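# Lift the ball off its ring and hold it still

## Task

Raise the ball off the ring it rests on by at least four finger-widths (roughly 7 to 8 cm) above where it began, and keep it gripped there, steady and not moving. It only counts if no hand motor shows the word moving in hand_state when the result is checked; any other state word counts as at rest.

## Robot and tools

Robot: one UR-style six-joint arm (ur7e_hand16) with a sixteen-motor right hand (LEAP-style: index, middle, ring fingers and a thumb). There is a single arm, so every call carries one row layout, not a list per arm. The base sits at (0, 0, +0.010) m. A two-camera stand is next to the table.

Frames. Scene frame: origin on the table top under the base, +z up, +y to the left when facing along +x. Reported hand point positions (metres), quaternions (wxyz) and velocities are in this frame and may be off by a few cm. Hand point axes: +z points along straight fingers toward the tips, +x across the palm away from the thumb, +y outward from the palm face (palm face at y = -0.062 m). Fingertips reach about 0.139 m past knuckles at z = -0.017 m. A rigid mast on the palm side of the wrist can strike objects.

The 24-number row (all values in [-1, 1]), used by execute_actions and move:
1-6: dx, dy, dz, rx, ry, rz. An offset, not a pose: measured from the Hand target at the start of the action or move, along scene-frame axes. 1.0 = 0.6 m for dx..dz and 180 degrees for rx..rz; rx, ry, rz form one rotation vector turning about the Hand target position. Every row counts from that same start, so sending the same offset again moves further.
7-22: absolute goal angles of the hand hinges, each scaled between its two stops, in this exact order: index_abd, index_mcp, index_pip, index_dip, middle_abd, middle_mcp, middle_pip, middle_dip, ring_abd, ring_mcp, ring_pip, ring_dip, thumb_cmc, thumb_axl, thumb_mcp, thumb_ipl. Value at which each is straight: _abd +0.00, _mcp +0.75, _pip +0.58, _dip +0.70, thumb_cmc +0.71, thumb_axl +0.68, thumb_mcp +0.23, thumb_ipl +0.17. Lower values curl fingers toward the palm (_mcp, _pip, _dip), spread fingers away from the thumb (_abd), and swing the thumb in front of the palm (thumb_cmc).
23: current_limit, a current cap for all motors, linear from 0 mA at -1 to 550 mA at +1 (floor 11 mA). Starts at +0.4.
24: speed, set-point rate = (speed + 1)/2 times 8.5 rad/s. Starts at -0.6.
Settings persist until rewritten. To keep the hand unchanged, resend the last sixteen numbers plus current_limit and speed; at scene start read a result first and copy its values (a 0 is a real command).

Tools:
- execute_actions(actions, cameras): actions is a list of actions; each action is a list of up to 15 rows, one per 1/30 s step, lasting 0.5 s in total; a short list repeats its final row. An empty list returns state plus all camera images.
- move(target, speed, blend, stop_force, zero, blocking, cameras): straight-line path of the hand point. target is one row or up to 15 rows, all offsets from the same Hand target. speed: m/s, 0.002 to 3.6, default 0.25 (turns at twice that in rad/s). blend: corner rounding in m per target, 0 = full stop. stop_force: 3 to 120 N, ends the path when the wrist senses that much push against the motion; omit it when backing off a contact. zero: true re-zeroes the force reference before the move. blocking=false returns after 0.5 s (not allowed together with stop_force). Hand numbers in a list should match across rows when stop_force is used. The path does not avoid obstacles; do not route it near the arm's base.
- wait(seconds 0 to 10, cameras): lets time pass holding the last command.
- stop(cameras): brakes a running move.
- zoom_image(camera, region [x0, y0, x1, y1] in pixels, at most 504 by 504): close-up of the newest image from cam_head_left, cam_head_right, cam_high, cam_low or cam_wrist.
- zero_wrist_force(): makes the current wrist reading the new zero.
- read_manual(section): licence texts only.
- finished_scene(scene): ends the scene; nothing else in that reply after ending scene 1.

Results: end_effector pose and velocity, the Hand target (the last commanded pose after clipping, which later offsets start from), joint positions and torques, wrist force and torque (in the end-effector axes, with the peak since last shown), and per-motor lists in the hinge order above: hand_goal, hand_measured, hand_current_ma, hand_state (moving, goal, blocked, overload). A move adds a "move:" line: done (within 3 mm and 2 degrees), off_target, moving, held or fault, plus any limits applied. done does not prove no contact. If the hand point settles short, send the gap as a new offset.

Control notes: orientation commands are clipped to 32 degrees from the measured one per step. Arm motion lags commands by roughly 0.09 to 0.22 s and fast motion overshoots. A finger grips only while its goal lies beyond the object surface; a stronger cap and deeper goal grip harder.

Avoid: contact forces near 150 N (±25) or joint torque at the limits (133 N m for the large joints, 24.9 N m for each wrist joint), which halt the arm for 10 s; commanding a target beyond a firm contact, since the arm is stiff; fast impacts; motor currents of 495 mA or more for 5 s (motor shuts off for 10 s); motors reaching 85 °C (MOTOR HOT appears at 70 °C); dropping the ball, releasing it while it moves, or letting anything leave the table. A ball may get an occasional brief nudge. Scene 1 is practice and may be skipped, but damage there still counts.

Each tool is called as name([rows], argument=value, ...), one row to a line, values as JSON.

## Session

execute_actions(actions=[])

Scene clock: 0.00 s.
end_effector_position=(+0.3769, +0.1025, +0.3743) hand_goal=(+0.000, +0.754, +0.576, +0.696, +0.000, +0.754, +0.576, +0.696, +0.000, +0.754, +0.576, +0.696, +0.714, +0.678, +0.226, +0.168) hand_measured=(+0.000, +0.754, +0.576, +0.696, +0.000, +0.754, +0.576, +0.696, +0.000, +0.754, +0.576, +0.696, +0.714, +0.678, +0.226, +0.168) hand_current_ma=(+0, +0, +0, +0, +0, +0, +0, +0, +0, +0, +0, +0, +0, +0, +0, +0) hand_state=(goal, goal, goal, goal, goal, goal, goal, goal, goal, goal, goal, goal, goal, goal, goal, goal) hand_current_limit=0.40 hand_speed=-0.60 end_effector_quat_wxyz=(+0.035, -0.671, +0.741, +0.002)
Joint positions: [-0.124 -1.722 1.694 -1.593 -1.524 3.089]
Joint velocities: within noise
Joint torques (N m): no reading
Motor temperatures (°C): [28 27 25 36 33 31]
Wrist force (N): no reading
Wrist torque (N m): no reading
Wrist force, peak (N): no reading
Hand target: +0.3769, +0.1025, +0.3743; +0.035, -0.671, +0.741, +0.002

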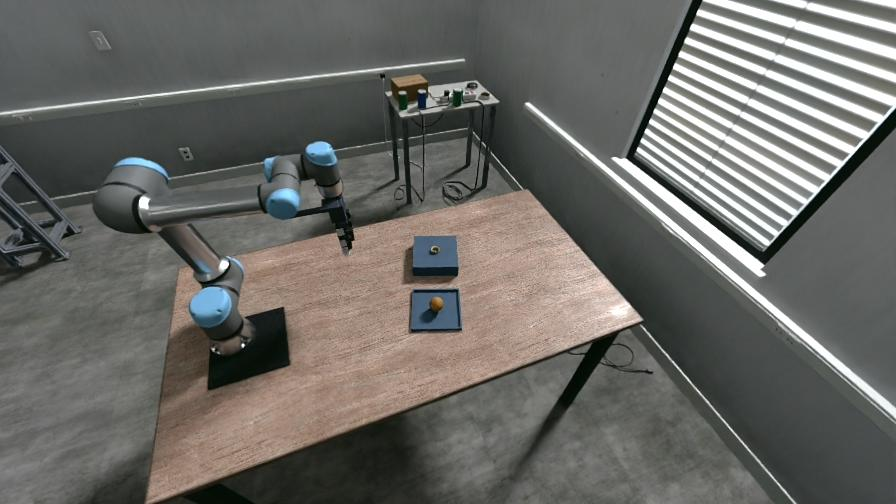

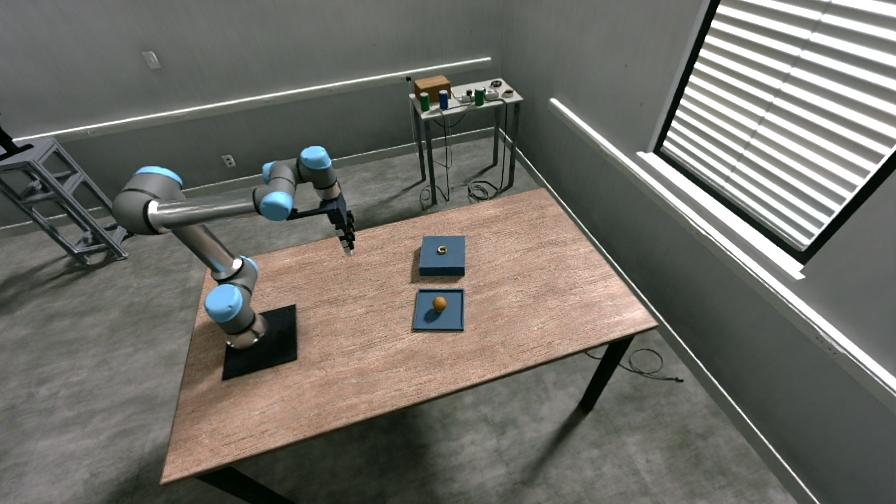

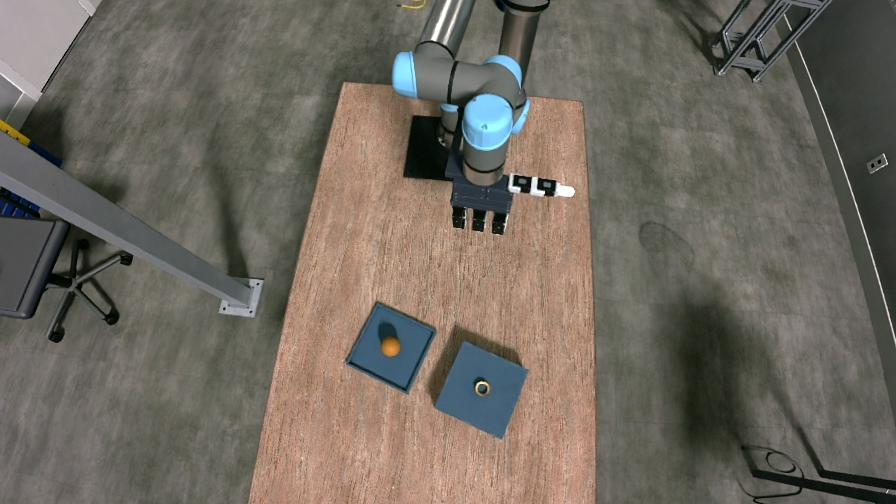

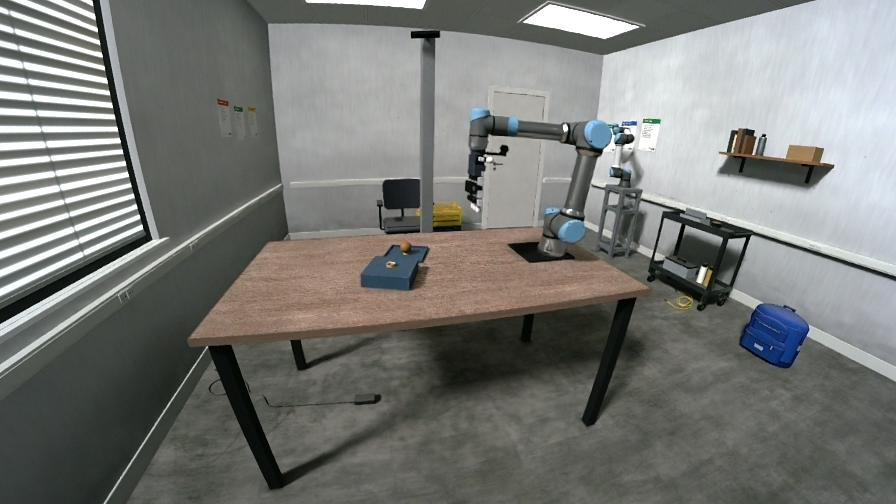

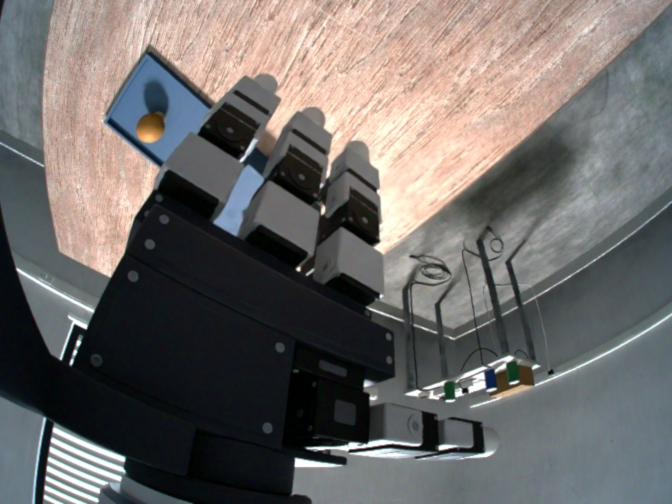

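zoom_image(camera="cam_head_left", region=[380, 220, 500, 350])

zoom_image(camera="cam_head_right", region=[380, 220, 500, 350])

zoom_image(camera="cam_high", region=[330, 280, 550, 450])

zoom_image(camera="cam_low", region=[340, 220, 460, 310])

zoom_image(camera="cam_wrist", region=[50, 20, 300, 220])

Scaled by 3.877.

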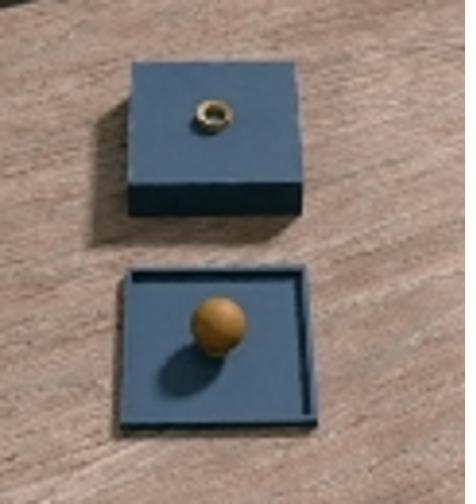

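Scaled by 3.877.

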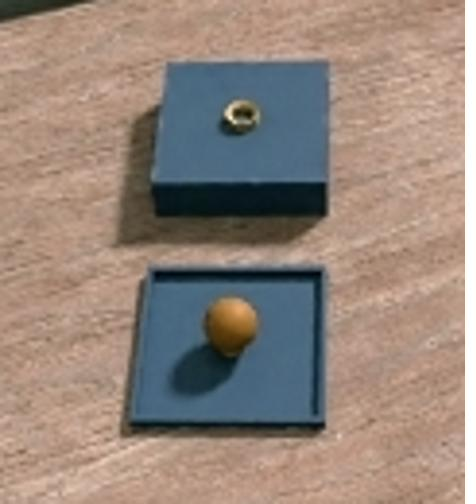

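Scaled by 2.291.

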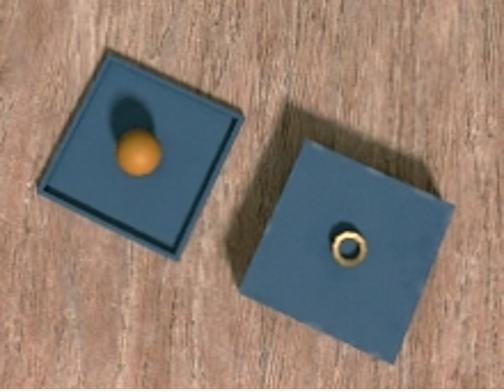

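Scaled by 4.200.

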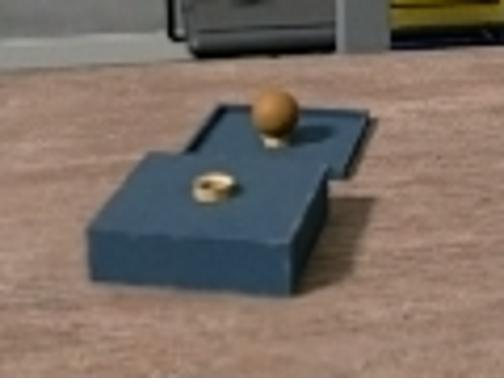

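Scaled by 2.016 from the camera's 672x504 image, which has a finer 960x720 frame.

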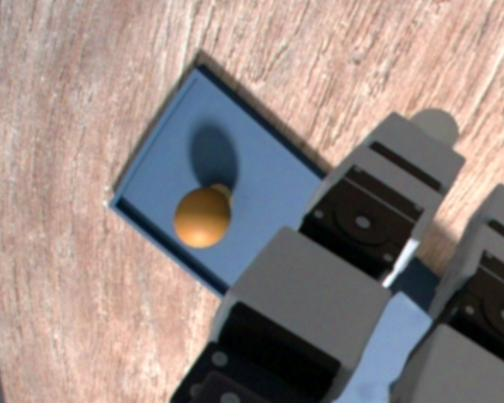

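zoom_image(camera="cam_head_left", region=[416, 284, 456, 324])

zoom_image(camera="cam_head_right", region=[420, 284, 460, 324])

zoom_image(camera="cam_high", region=[360, 316, 420, 376])

zoom_image(camera="cam_low", region=[385, 226, 425, 266])

zoom_image(camera="cam_wrist", region=[110, 90, 190, 170])

Scaled by 12.600.

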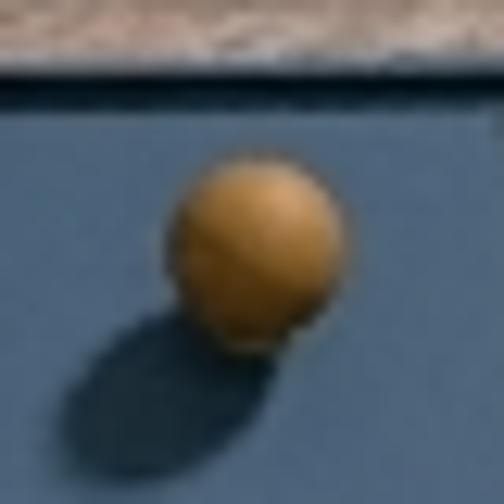

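Scaled by 12.600.

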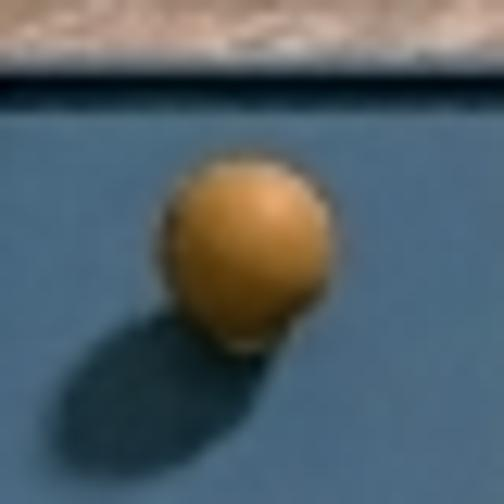

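Scaled by 8.400.

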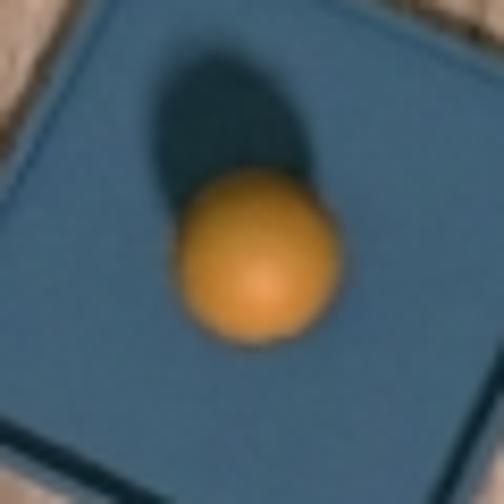

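Scaled by 12.600.

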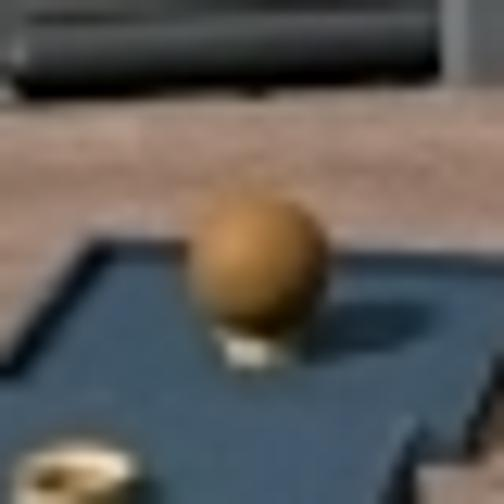

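Scaled by 6.300 from the camera's 672x504 image, which has a finer 960x720 frame.

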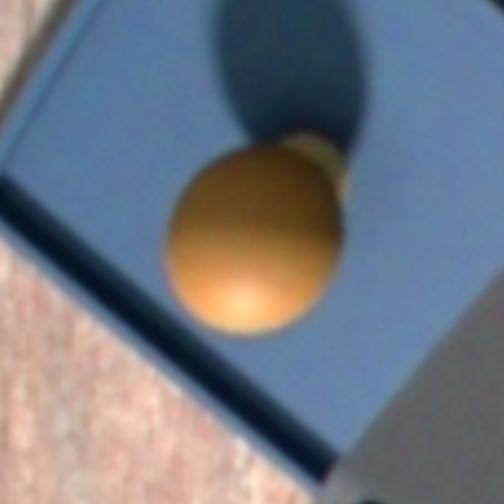

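move(target=[0.6068, -0.4175, -0.2572, -0.1078, -0.3609, -0.0953, 0.0, 0.4925, -0.2262, 0.3046, 0.0, 0.4925, -0.2262, 0.3046, 0.0, 0.754, 0.576, 0.696, -0.6645, 0.678, 0.2371, -0.0491, 0.4, -0.6], speed=0.25, cameras=["all"])

Scene clock: 931.23 s.
end_effector_position=(+0.7409, -0.1481, +0.2200) hand_goal=(+0.000, +0.492, -0.226, +0.304, +0.000, +0.492, -0.226, +0.304, +0.000, +0.754, +0.576, +0.696, -0.664, +0.678, +0.238, -0.050) hand_measured=(+0.000, +0.488, -0.222, +0.306, +0.000, +0.488, -0.224, +0.306, +0.000, +0.746, +0.576, +0.696, -0.660, +0.678, +0.234, -0.048) hand_current_ma=(+0, -2, +2, +2, +0, -3, +2, +2, +0, -7, +0, +0, +2, +0, -5, +1) hand_state=(goal, goal, goal, goal, goal, goal, goal, goal, goal, goal, goal, goal, goal, goal, goal, goal) hand_current_limit=0.40 hand_speed=-0.60 end_effector_quat_wxyz=(+0.316, -0.453, +0.683, -0.478)
Joint positions: [-0.373 -1.045 1.736 -3.494 -1.572 3.134]
Joint torques (N m): [13.11 -35.18 -12.77 -4.08 3.07 -1.57]
Wrist force (N): [0.7 -0.6 0.4]
Wrist torque (N m): [-0.12 -0.24 -0.13]
Wrist force, peak (N): [1.0 0.0 1.9]
Hand target: +0.7409, -0.1480, +0.2199; +0.317, -0.453, +0.683, -0.478
Off the commanded pose: 0.000 m, 0 deg.
move: done
camera_calibration:
cam_wrist: T_world_to_cam=[[0.171757, 0.769426, -0.61521, 0.165555], [-0.274806, 0.637122, 0.720109, 0.0934154], [0.946034, 0.0453792, 0.320873, -0.640411], [0, 0, 0, 1]] pos_world=[0.603087, -0.157838, 0.240072]

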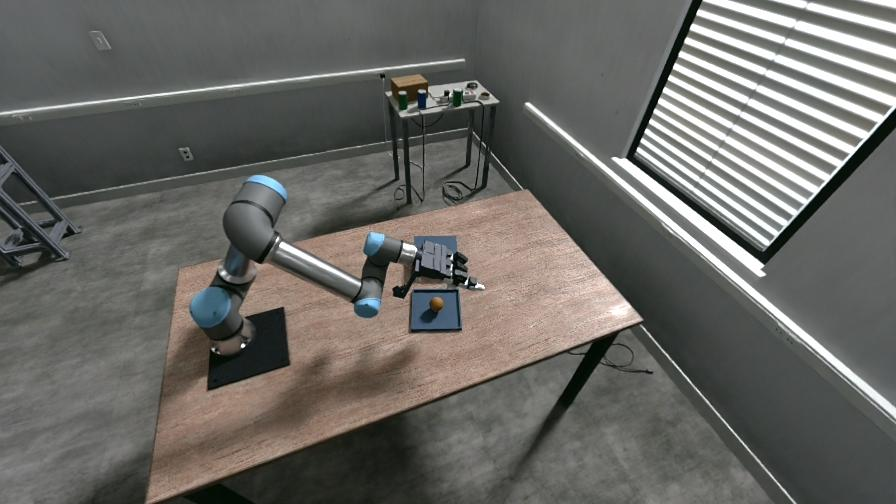

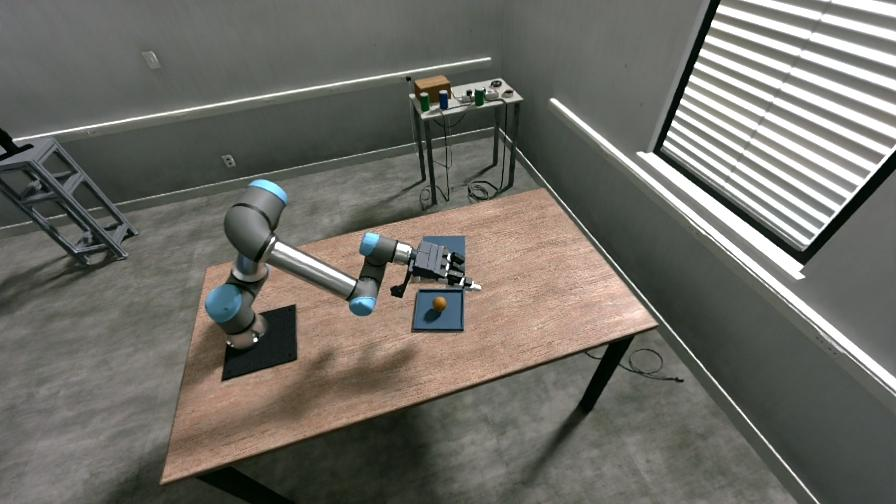

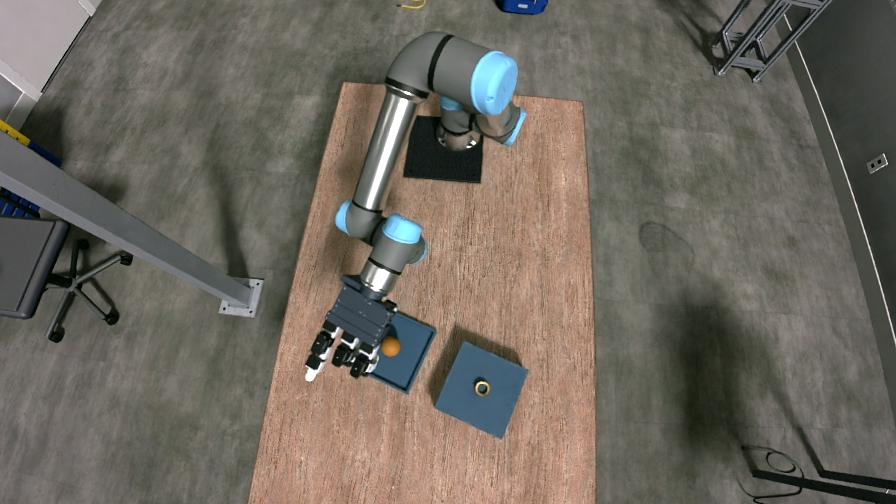

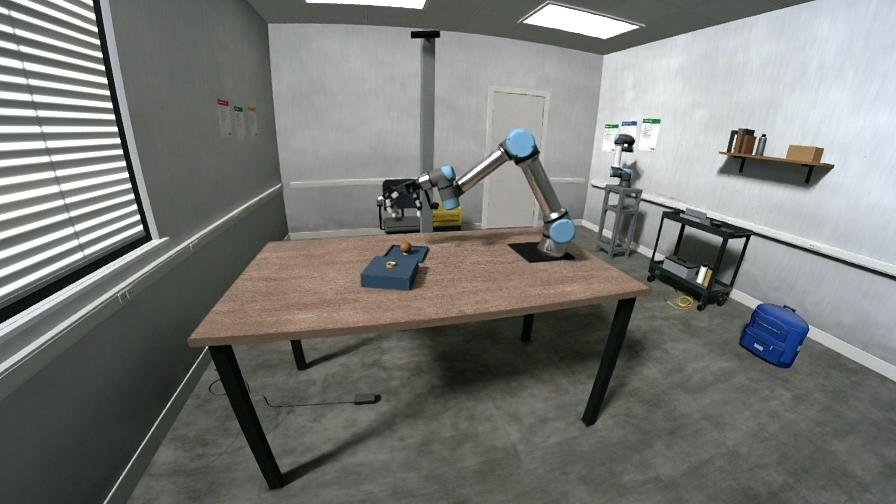

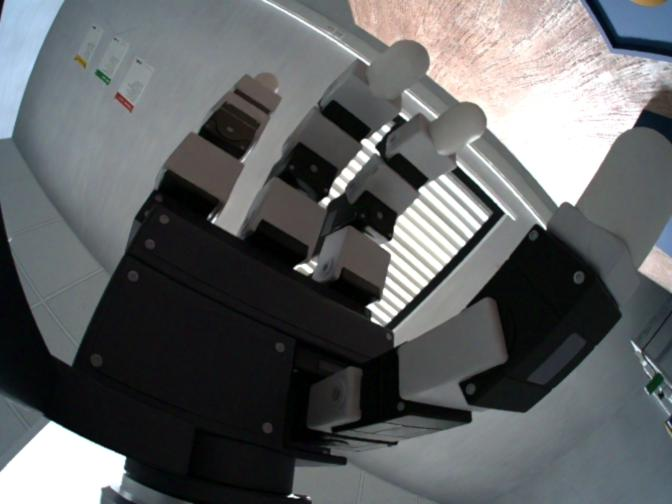

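zoom_image(camera="cam_high", region=[300, 270, 440, 400])

zoom_image(camera="cam_head_left", region=[380, 225, 500, 335])

zoom_image(camera="cam_head_right", region=[380, 225, 500, 335])

zoom_image(camera="cam_low", region=[350, 160, 470, 270])

Scaled by 3.600.

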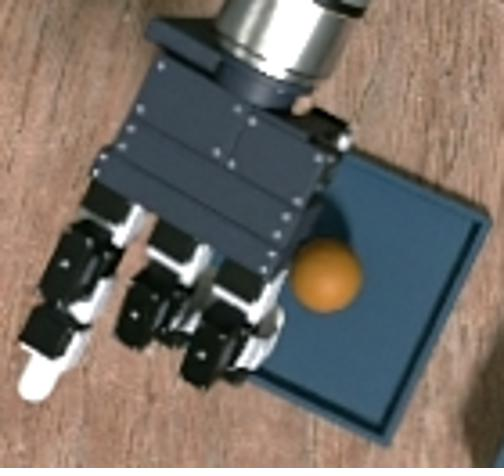

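Scaled by 4.200.

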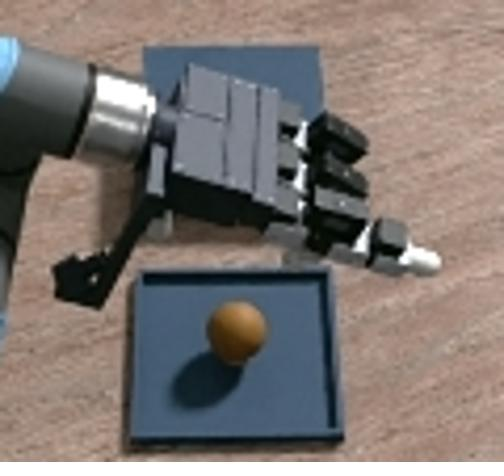

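Scaled by 4.200.

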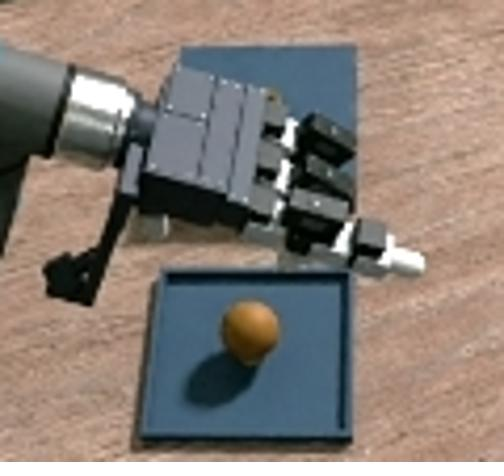

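Scaled by 4.200.

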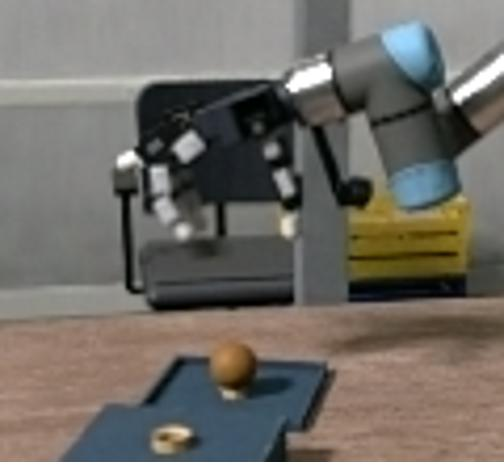

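zoom_image(camera="cam_head_left", region=[440, 265, 500, 305])

zoom_image(camera="cam_head_right", region=[440, 265, 500, 305])

zoom_image(camera="cam_high", region=[300, 340, 390, 400])

zoom_image(camera="cam_low", region=[370, 180, 430, 220])

Scaled by 8.400.

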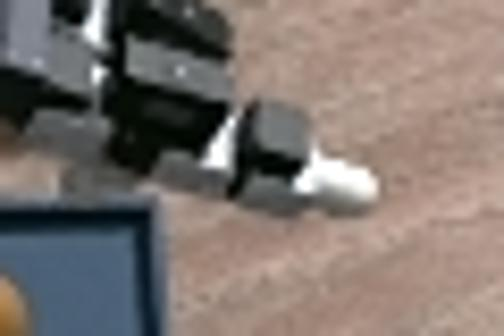

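Scaled by 8.400.

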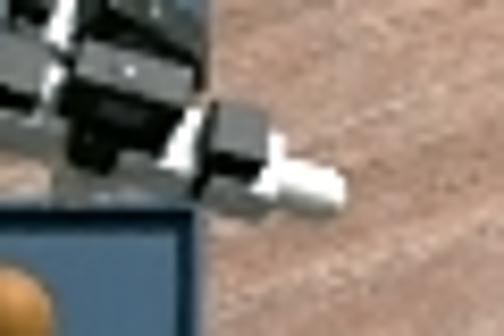

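Scaled by 5.600.

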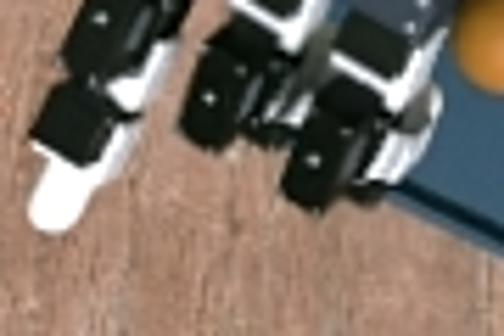

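Scaled by 8.400.

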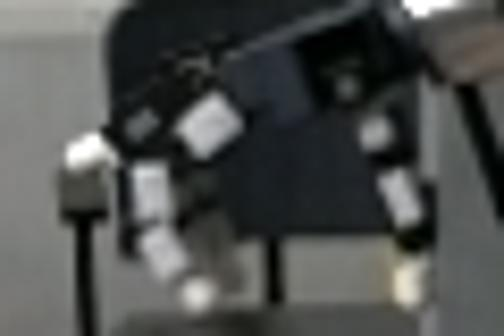

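move(target=[0.0102, 0.0167, -0.145, 0, 0, 0, 0.0, 0.4925, -0.2262, 0.3046, 0.0, 0.4925, -0.2262, 0.3046, 0.0, 0.754, 0.576, 0.696, -0.6645, 0.678, 0.2371, -0.0491, 0.4, -0.6], speed=0.1, cameras=["all"])

Scene clock: 1053.40 s.
end_effector_position=(+0.7471, -0.1378, +0.1328) hand_goal=(+0.000, +0.492, -0.226, +0.304, +0.000, +0.492, -0.226, +0.304, +0.000, +0.754, +0.576, +0.696, -0.664, +0.678, +0.238, -0.050) hand_measured=(+0.000, +0.488, -0.222, +0.306, +0.000, +0.488, -0.224, +0.306, +0.000, +0.746, +0.576, +0.696, -0.660, +0.678, +0.234, -0.048) hand_current_ma=(+0, -3, +2, +2, +0, -4, +2, +1, +0, -8, +0, +0, +2, +0, -5, +1) hand_state=(goal, goal, goal, goal, goal, goal, goal, goal, goal, goal, goal, goal, goal, goal, goal, goal) hand_current_limit=0.40 hand_speed=-0.60 end_effector_quat_wxyz=(+0.317, -0.453, +0.683, -0.478)
Joint positions: [-0.353 -0.889 1.758 -3.672 -1.591 3.141]
Joint torques (N m): [-2.54 -54.91 -23.03 -1.11 0 1.26]
Wrist force (N): [0.1 -0.6 0.7]
Wrist torque (N m): [-0.13 -0.17 -0.19]
Wrist force, peak (N): [0.8 -2.1 0.3]
Hand target: +0.7471, -0.1379, +0.1329; +0.317, -0.453, +0.683, -0.478
Off the commanded pose: 0.000 m, 0 deg.
move: done
camera_calibration:
cam_wrist: T_world_to_cam=[[0.171508, 0.769485, -0.615206, 0.103155], [-0.275004, 0.63703, 0.720115, 0.15152], [0.946022, 0.0456784, 0.320867, -0.618707], [0, 0, 0, 1]] pos_world=[0.609287, -0.147638, 0.152872]

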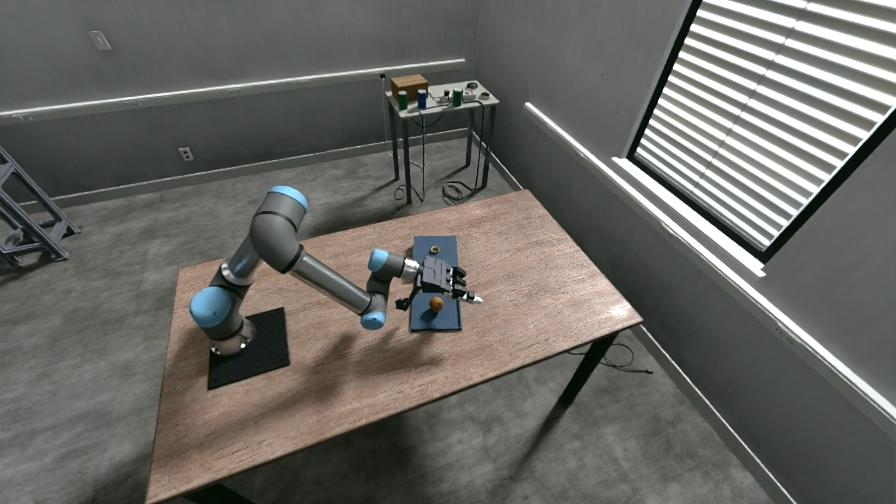

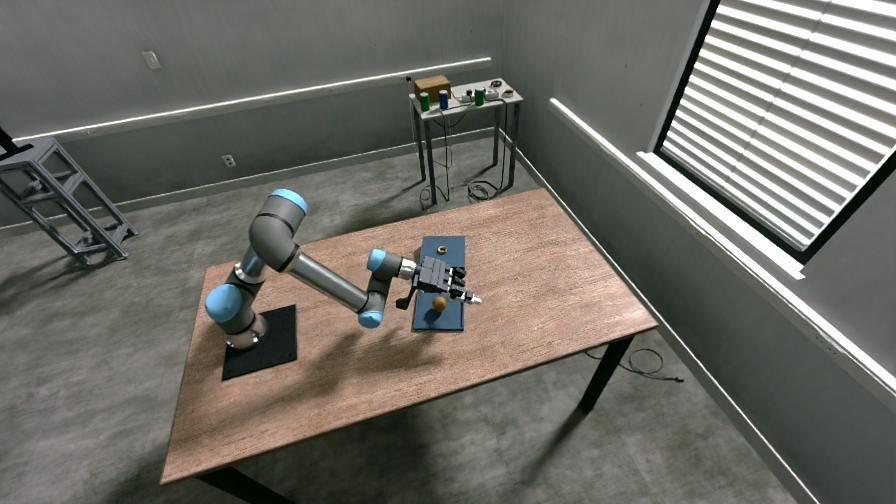

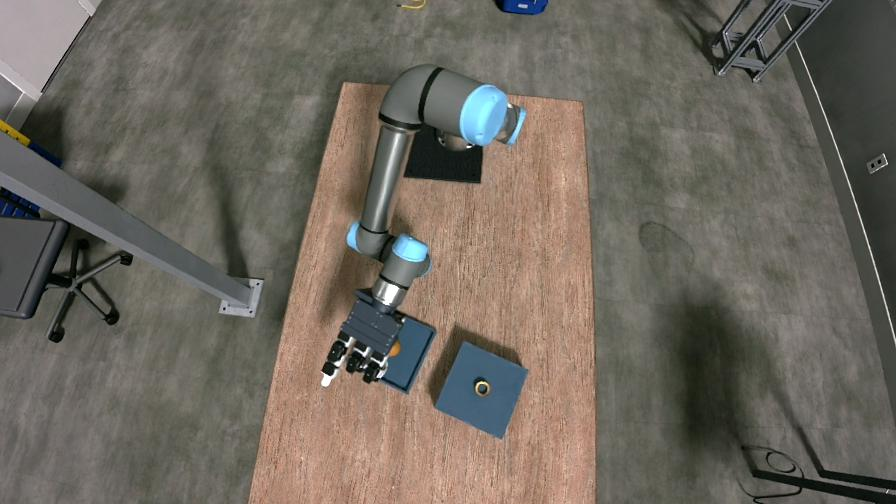

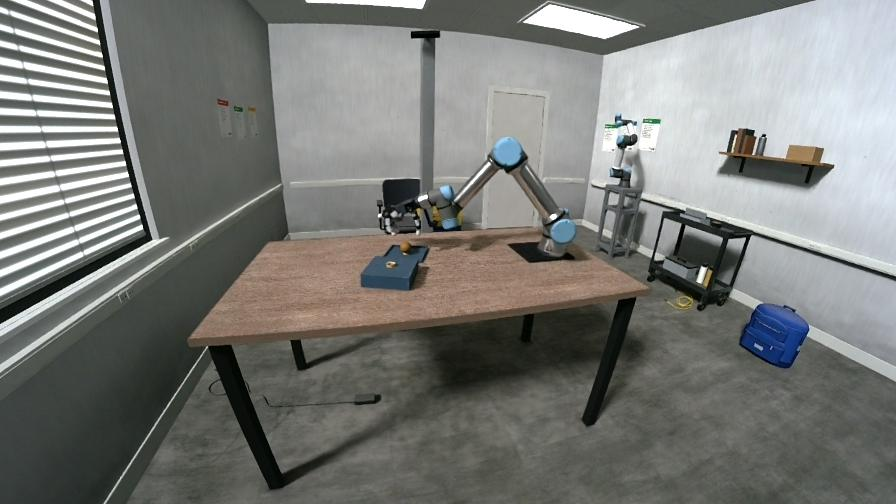

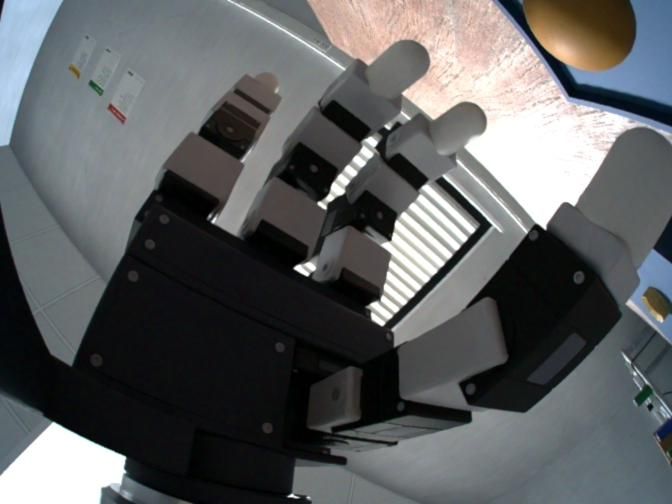

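zoom_image(camera="cam_wrist", region=[336, 0, 672, 252])

zoom_image(camera="cam_high", region=[315, 310, 435, 400])

zoom_image(camera="cam_head_left", region=[395, 245, 495, 335])

zoom_image(camera="cam_head_right", region=[395, 245, 495, 335])

zoom_image(camera="cam_low", region=[365, 190, 445, 270])

Scaled by 1.500 from the camera's 672x504 image, which has a finer 960x720 frame.

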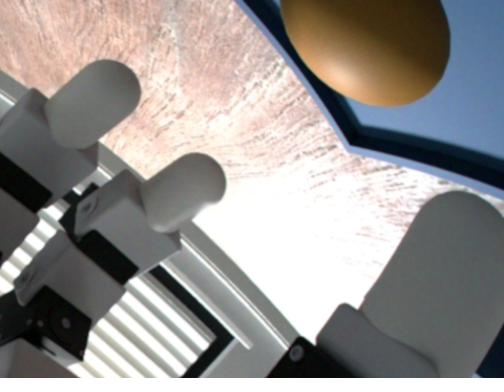

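Scaled by 4.200.

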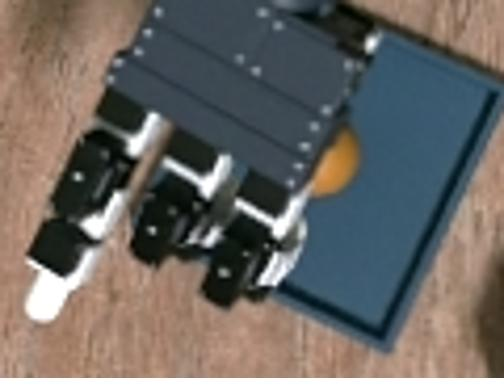

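Scaled by 5.040.

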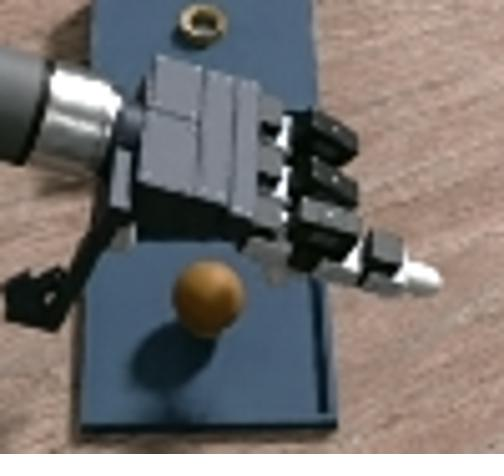

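Scaled by 5.040.

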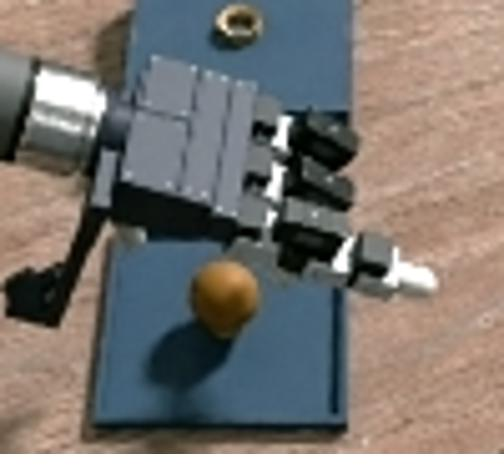

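Scaled by 6.300.

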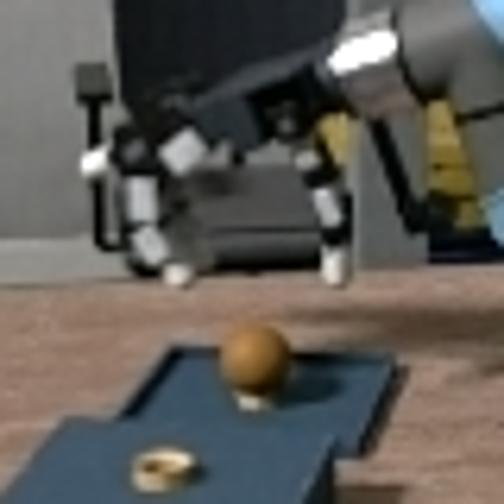

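move(target=[0.0072, -0.0023, -0.0797, 0, 0, 0, 0.0, 0.4925, -0.2262, 0.3046, 0.0, 0.4925, -0.2262, 0.3046, 0.0, 0.754, 0.576, 0.696, -0.6645, 0.678, 0.2371, -0.0491, 0.4, -0.6], speed=0.08, cameras=["all"])

zoom_image(camera="cam_wrist", region=[336, 0, 672, 252])

zoom_image(camera="cam_low", region=[365, 190, 445, 270])

zoom_image(camera="cam_high", region=[315, 310, 435, 400])

zoom_image(camera="cam_head_right", region=[395, 245, 495, 335])

Scene clock: 1124.17 s.
end_effector_position=(+0.7515, -0.1394, +0.0851) hand_goal=(+0.000, +0.492, -0.226, +0.304, +0.000, +0.492, -0.226, +0.304, +0.000, +0.754, +0.576, +0.696, -0.664, +0.678, +0.238, -0.050) hand_measured=(+0.000, +0.488, -0.222, +0.306, +0.000, +0.488, -0.224, +0.306, +0.000, +0.746, +0.576, +0.696, -0.660, +0.678, +0.234, -0.048) hand_current_ma=(+0, -3, +2, +2, +0, -4, +2, +1, +0, -8, +0, +0, +2, +0, -5, +1) hand_state=(goal, goal, goal, goal, goal, goal, goal, goal, goal, goal, goal, goal, goal, goal, goal, goal) hand_current_limit=0.40 hand_speed=-0.60 end_effector_quat_wxyz=(+0.317, -0.453, +0.683, -0.478) end_effector_velocity=(+0.000, +0.000, +0.003) end_effector_angular_velocity=(+0.000, +0.000, +0.001)
Joint positions: [-0.353 -0.792 1.743 -3.756 -1.591 3.141]
Joint velocities: [0.001 -0.005 0 0.005 0 0]
Joint torques (N m): [-8.74 -55.12 -6.32 -0.87 2.57 -1.32]
Wrist force (N): [0.3 -1.0 0.6]
Wrist torque (N m): [-0.16 -0.19 -0.18]
Wrist force, peak (N): [0.1 -2.1 0.1]
Hand target: +0.7514, -0.1393, +0.0851; +0.317, -0.453, +0.683, -0.478
Off the commanded pose: 0.000 m, 0 deg.
move: done
camera_calibration:
cam_wrist: T_world_to_cam=[[0.171746, 0.76939, -0.615258, 0.074132], [-0.275208, 0.637144, 0.719936, 0.18826], [0.94592, 0.0456781, 0.321169, -0.607459], [0, 0, 0, 1]] pos_world=[0.613686, -0.149237, 0.105172]

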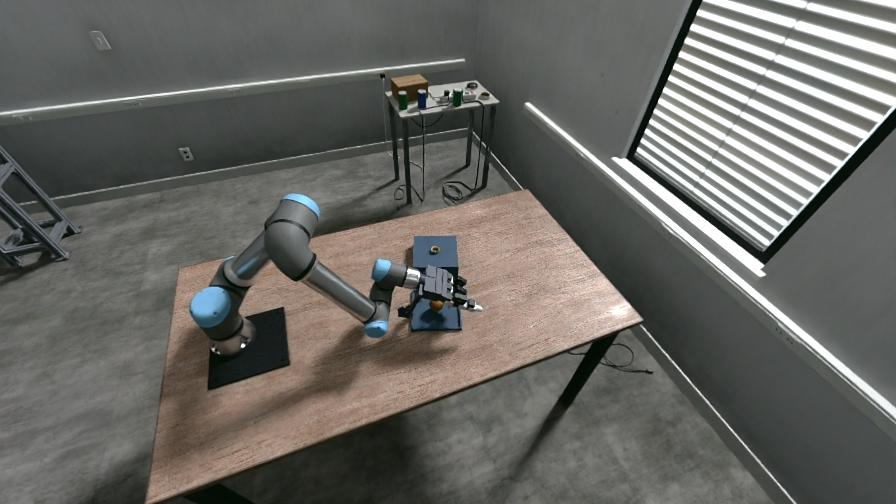

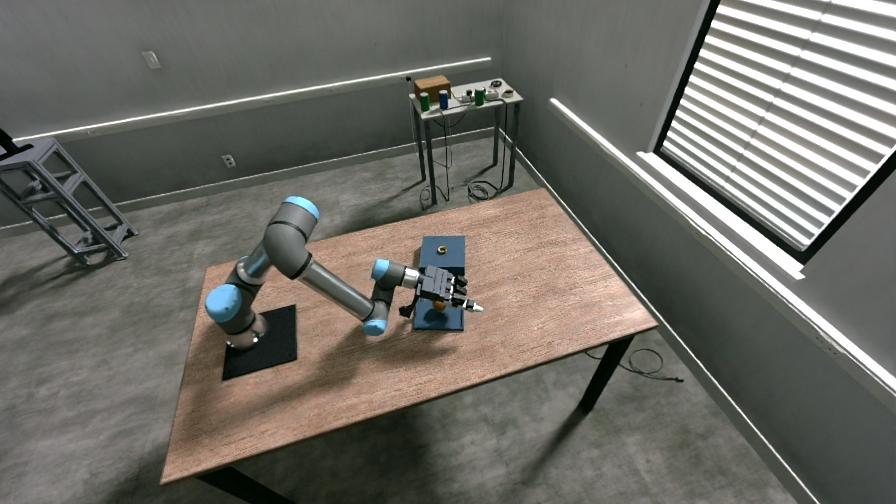

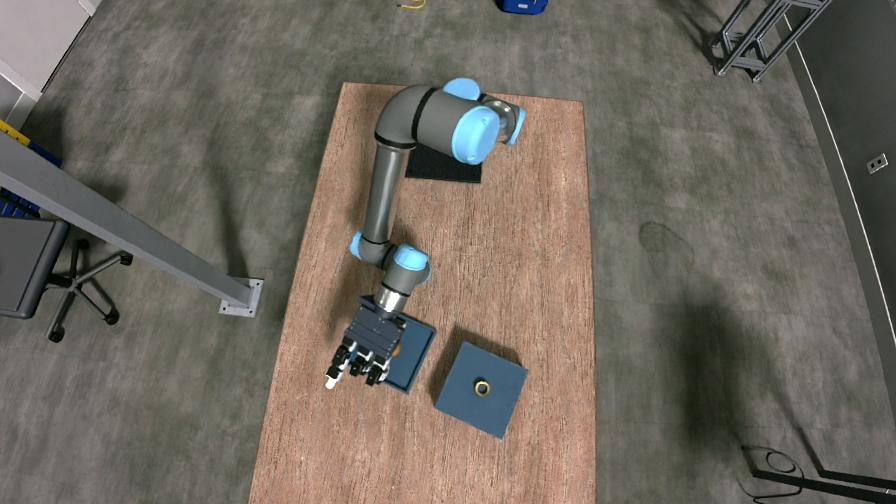

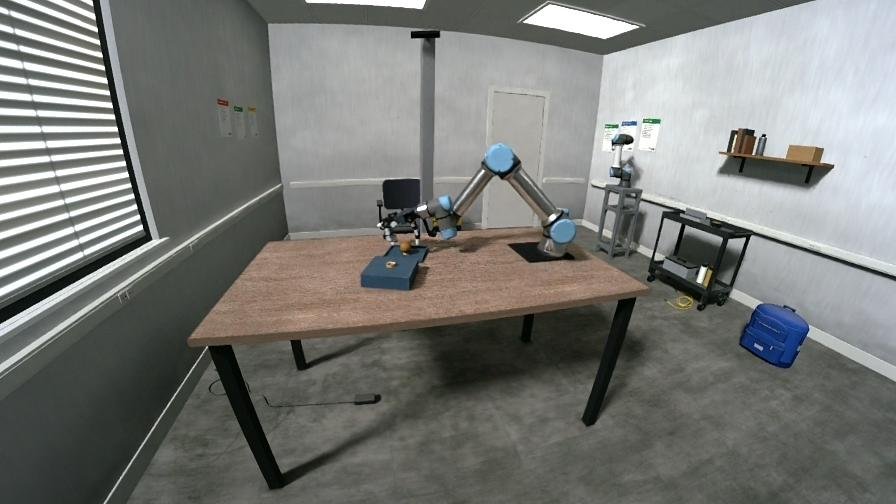

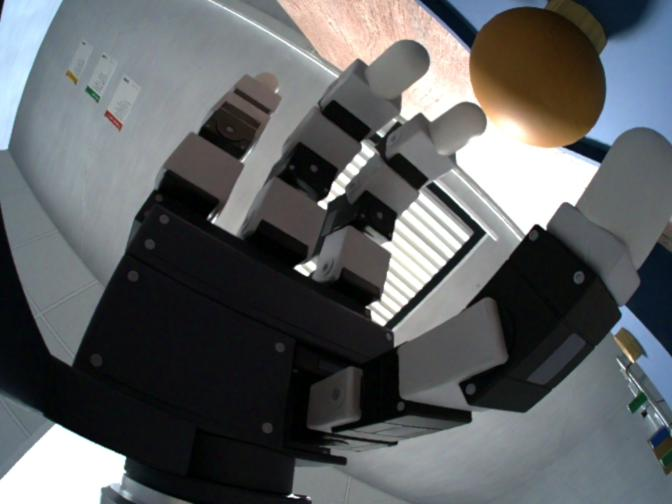

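Scaled by 1.500 from the camera's 672x504 image, which has a finer 960x720 frame.

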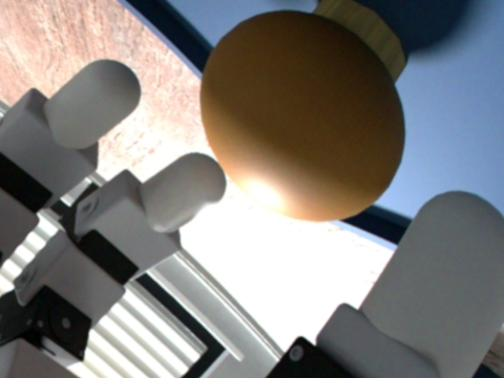

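Scaled by 6.300.

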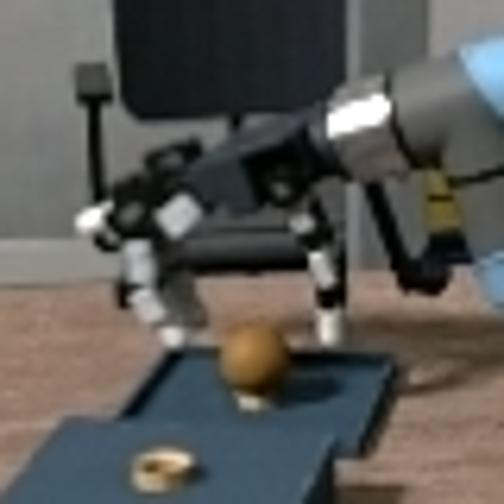

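Scaled by 4.200.

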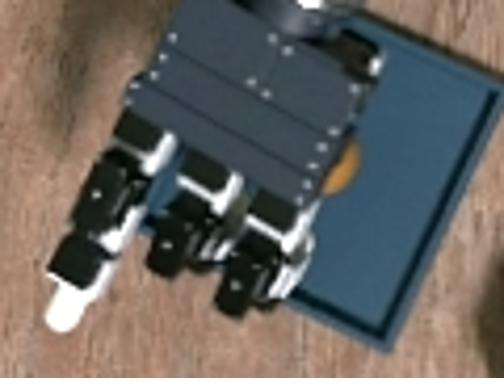

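Scaled by 5.040.

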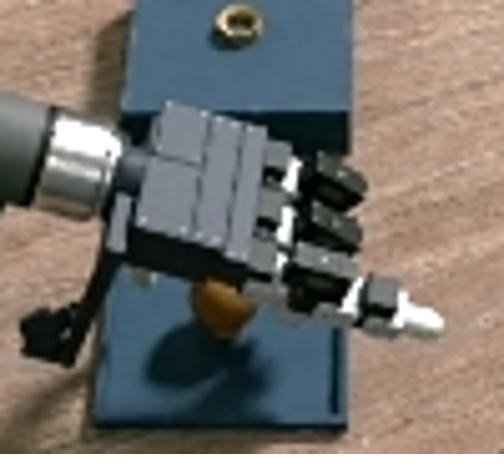

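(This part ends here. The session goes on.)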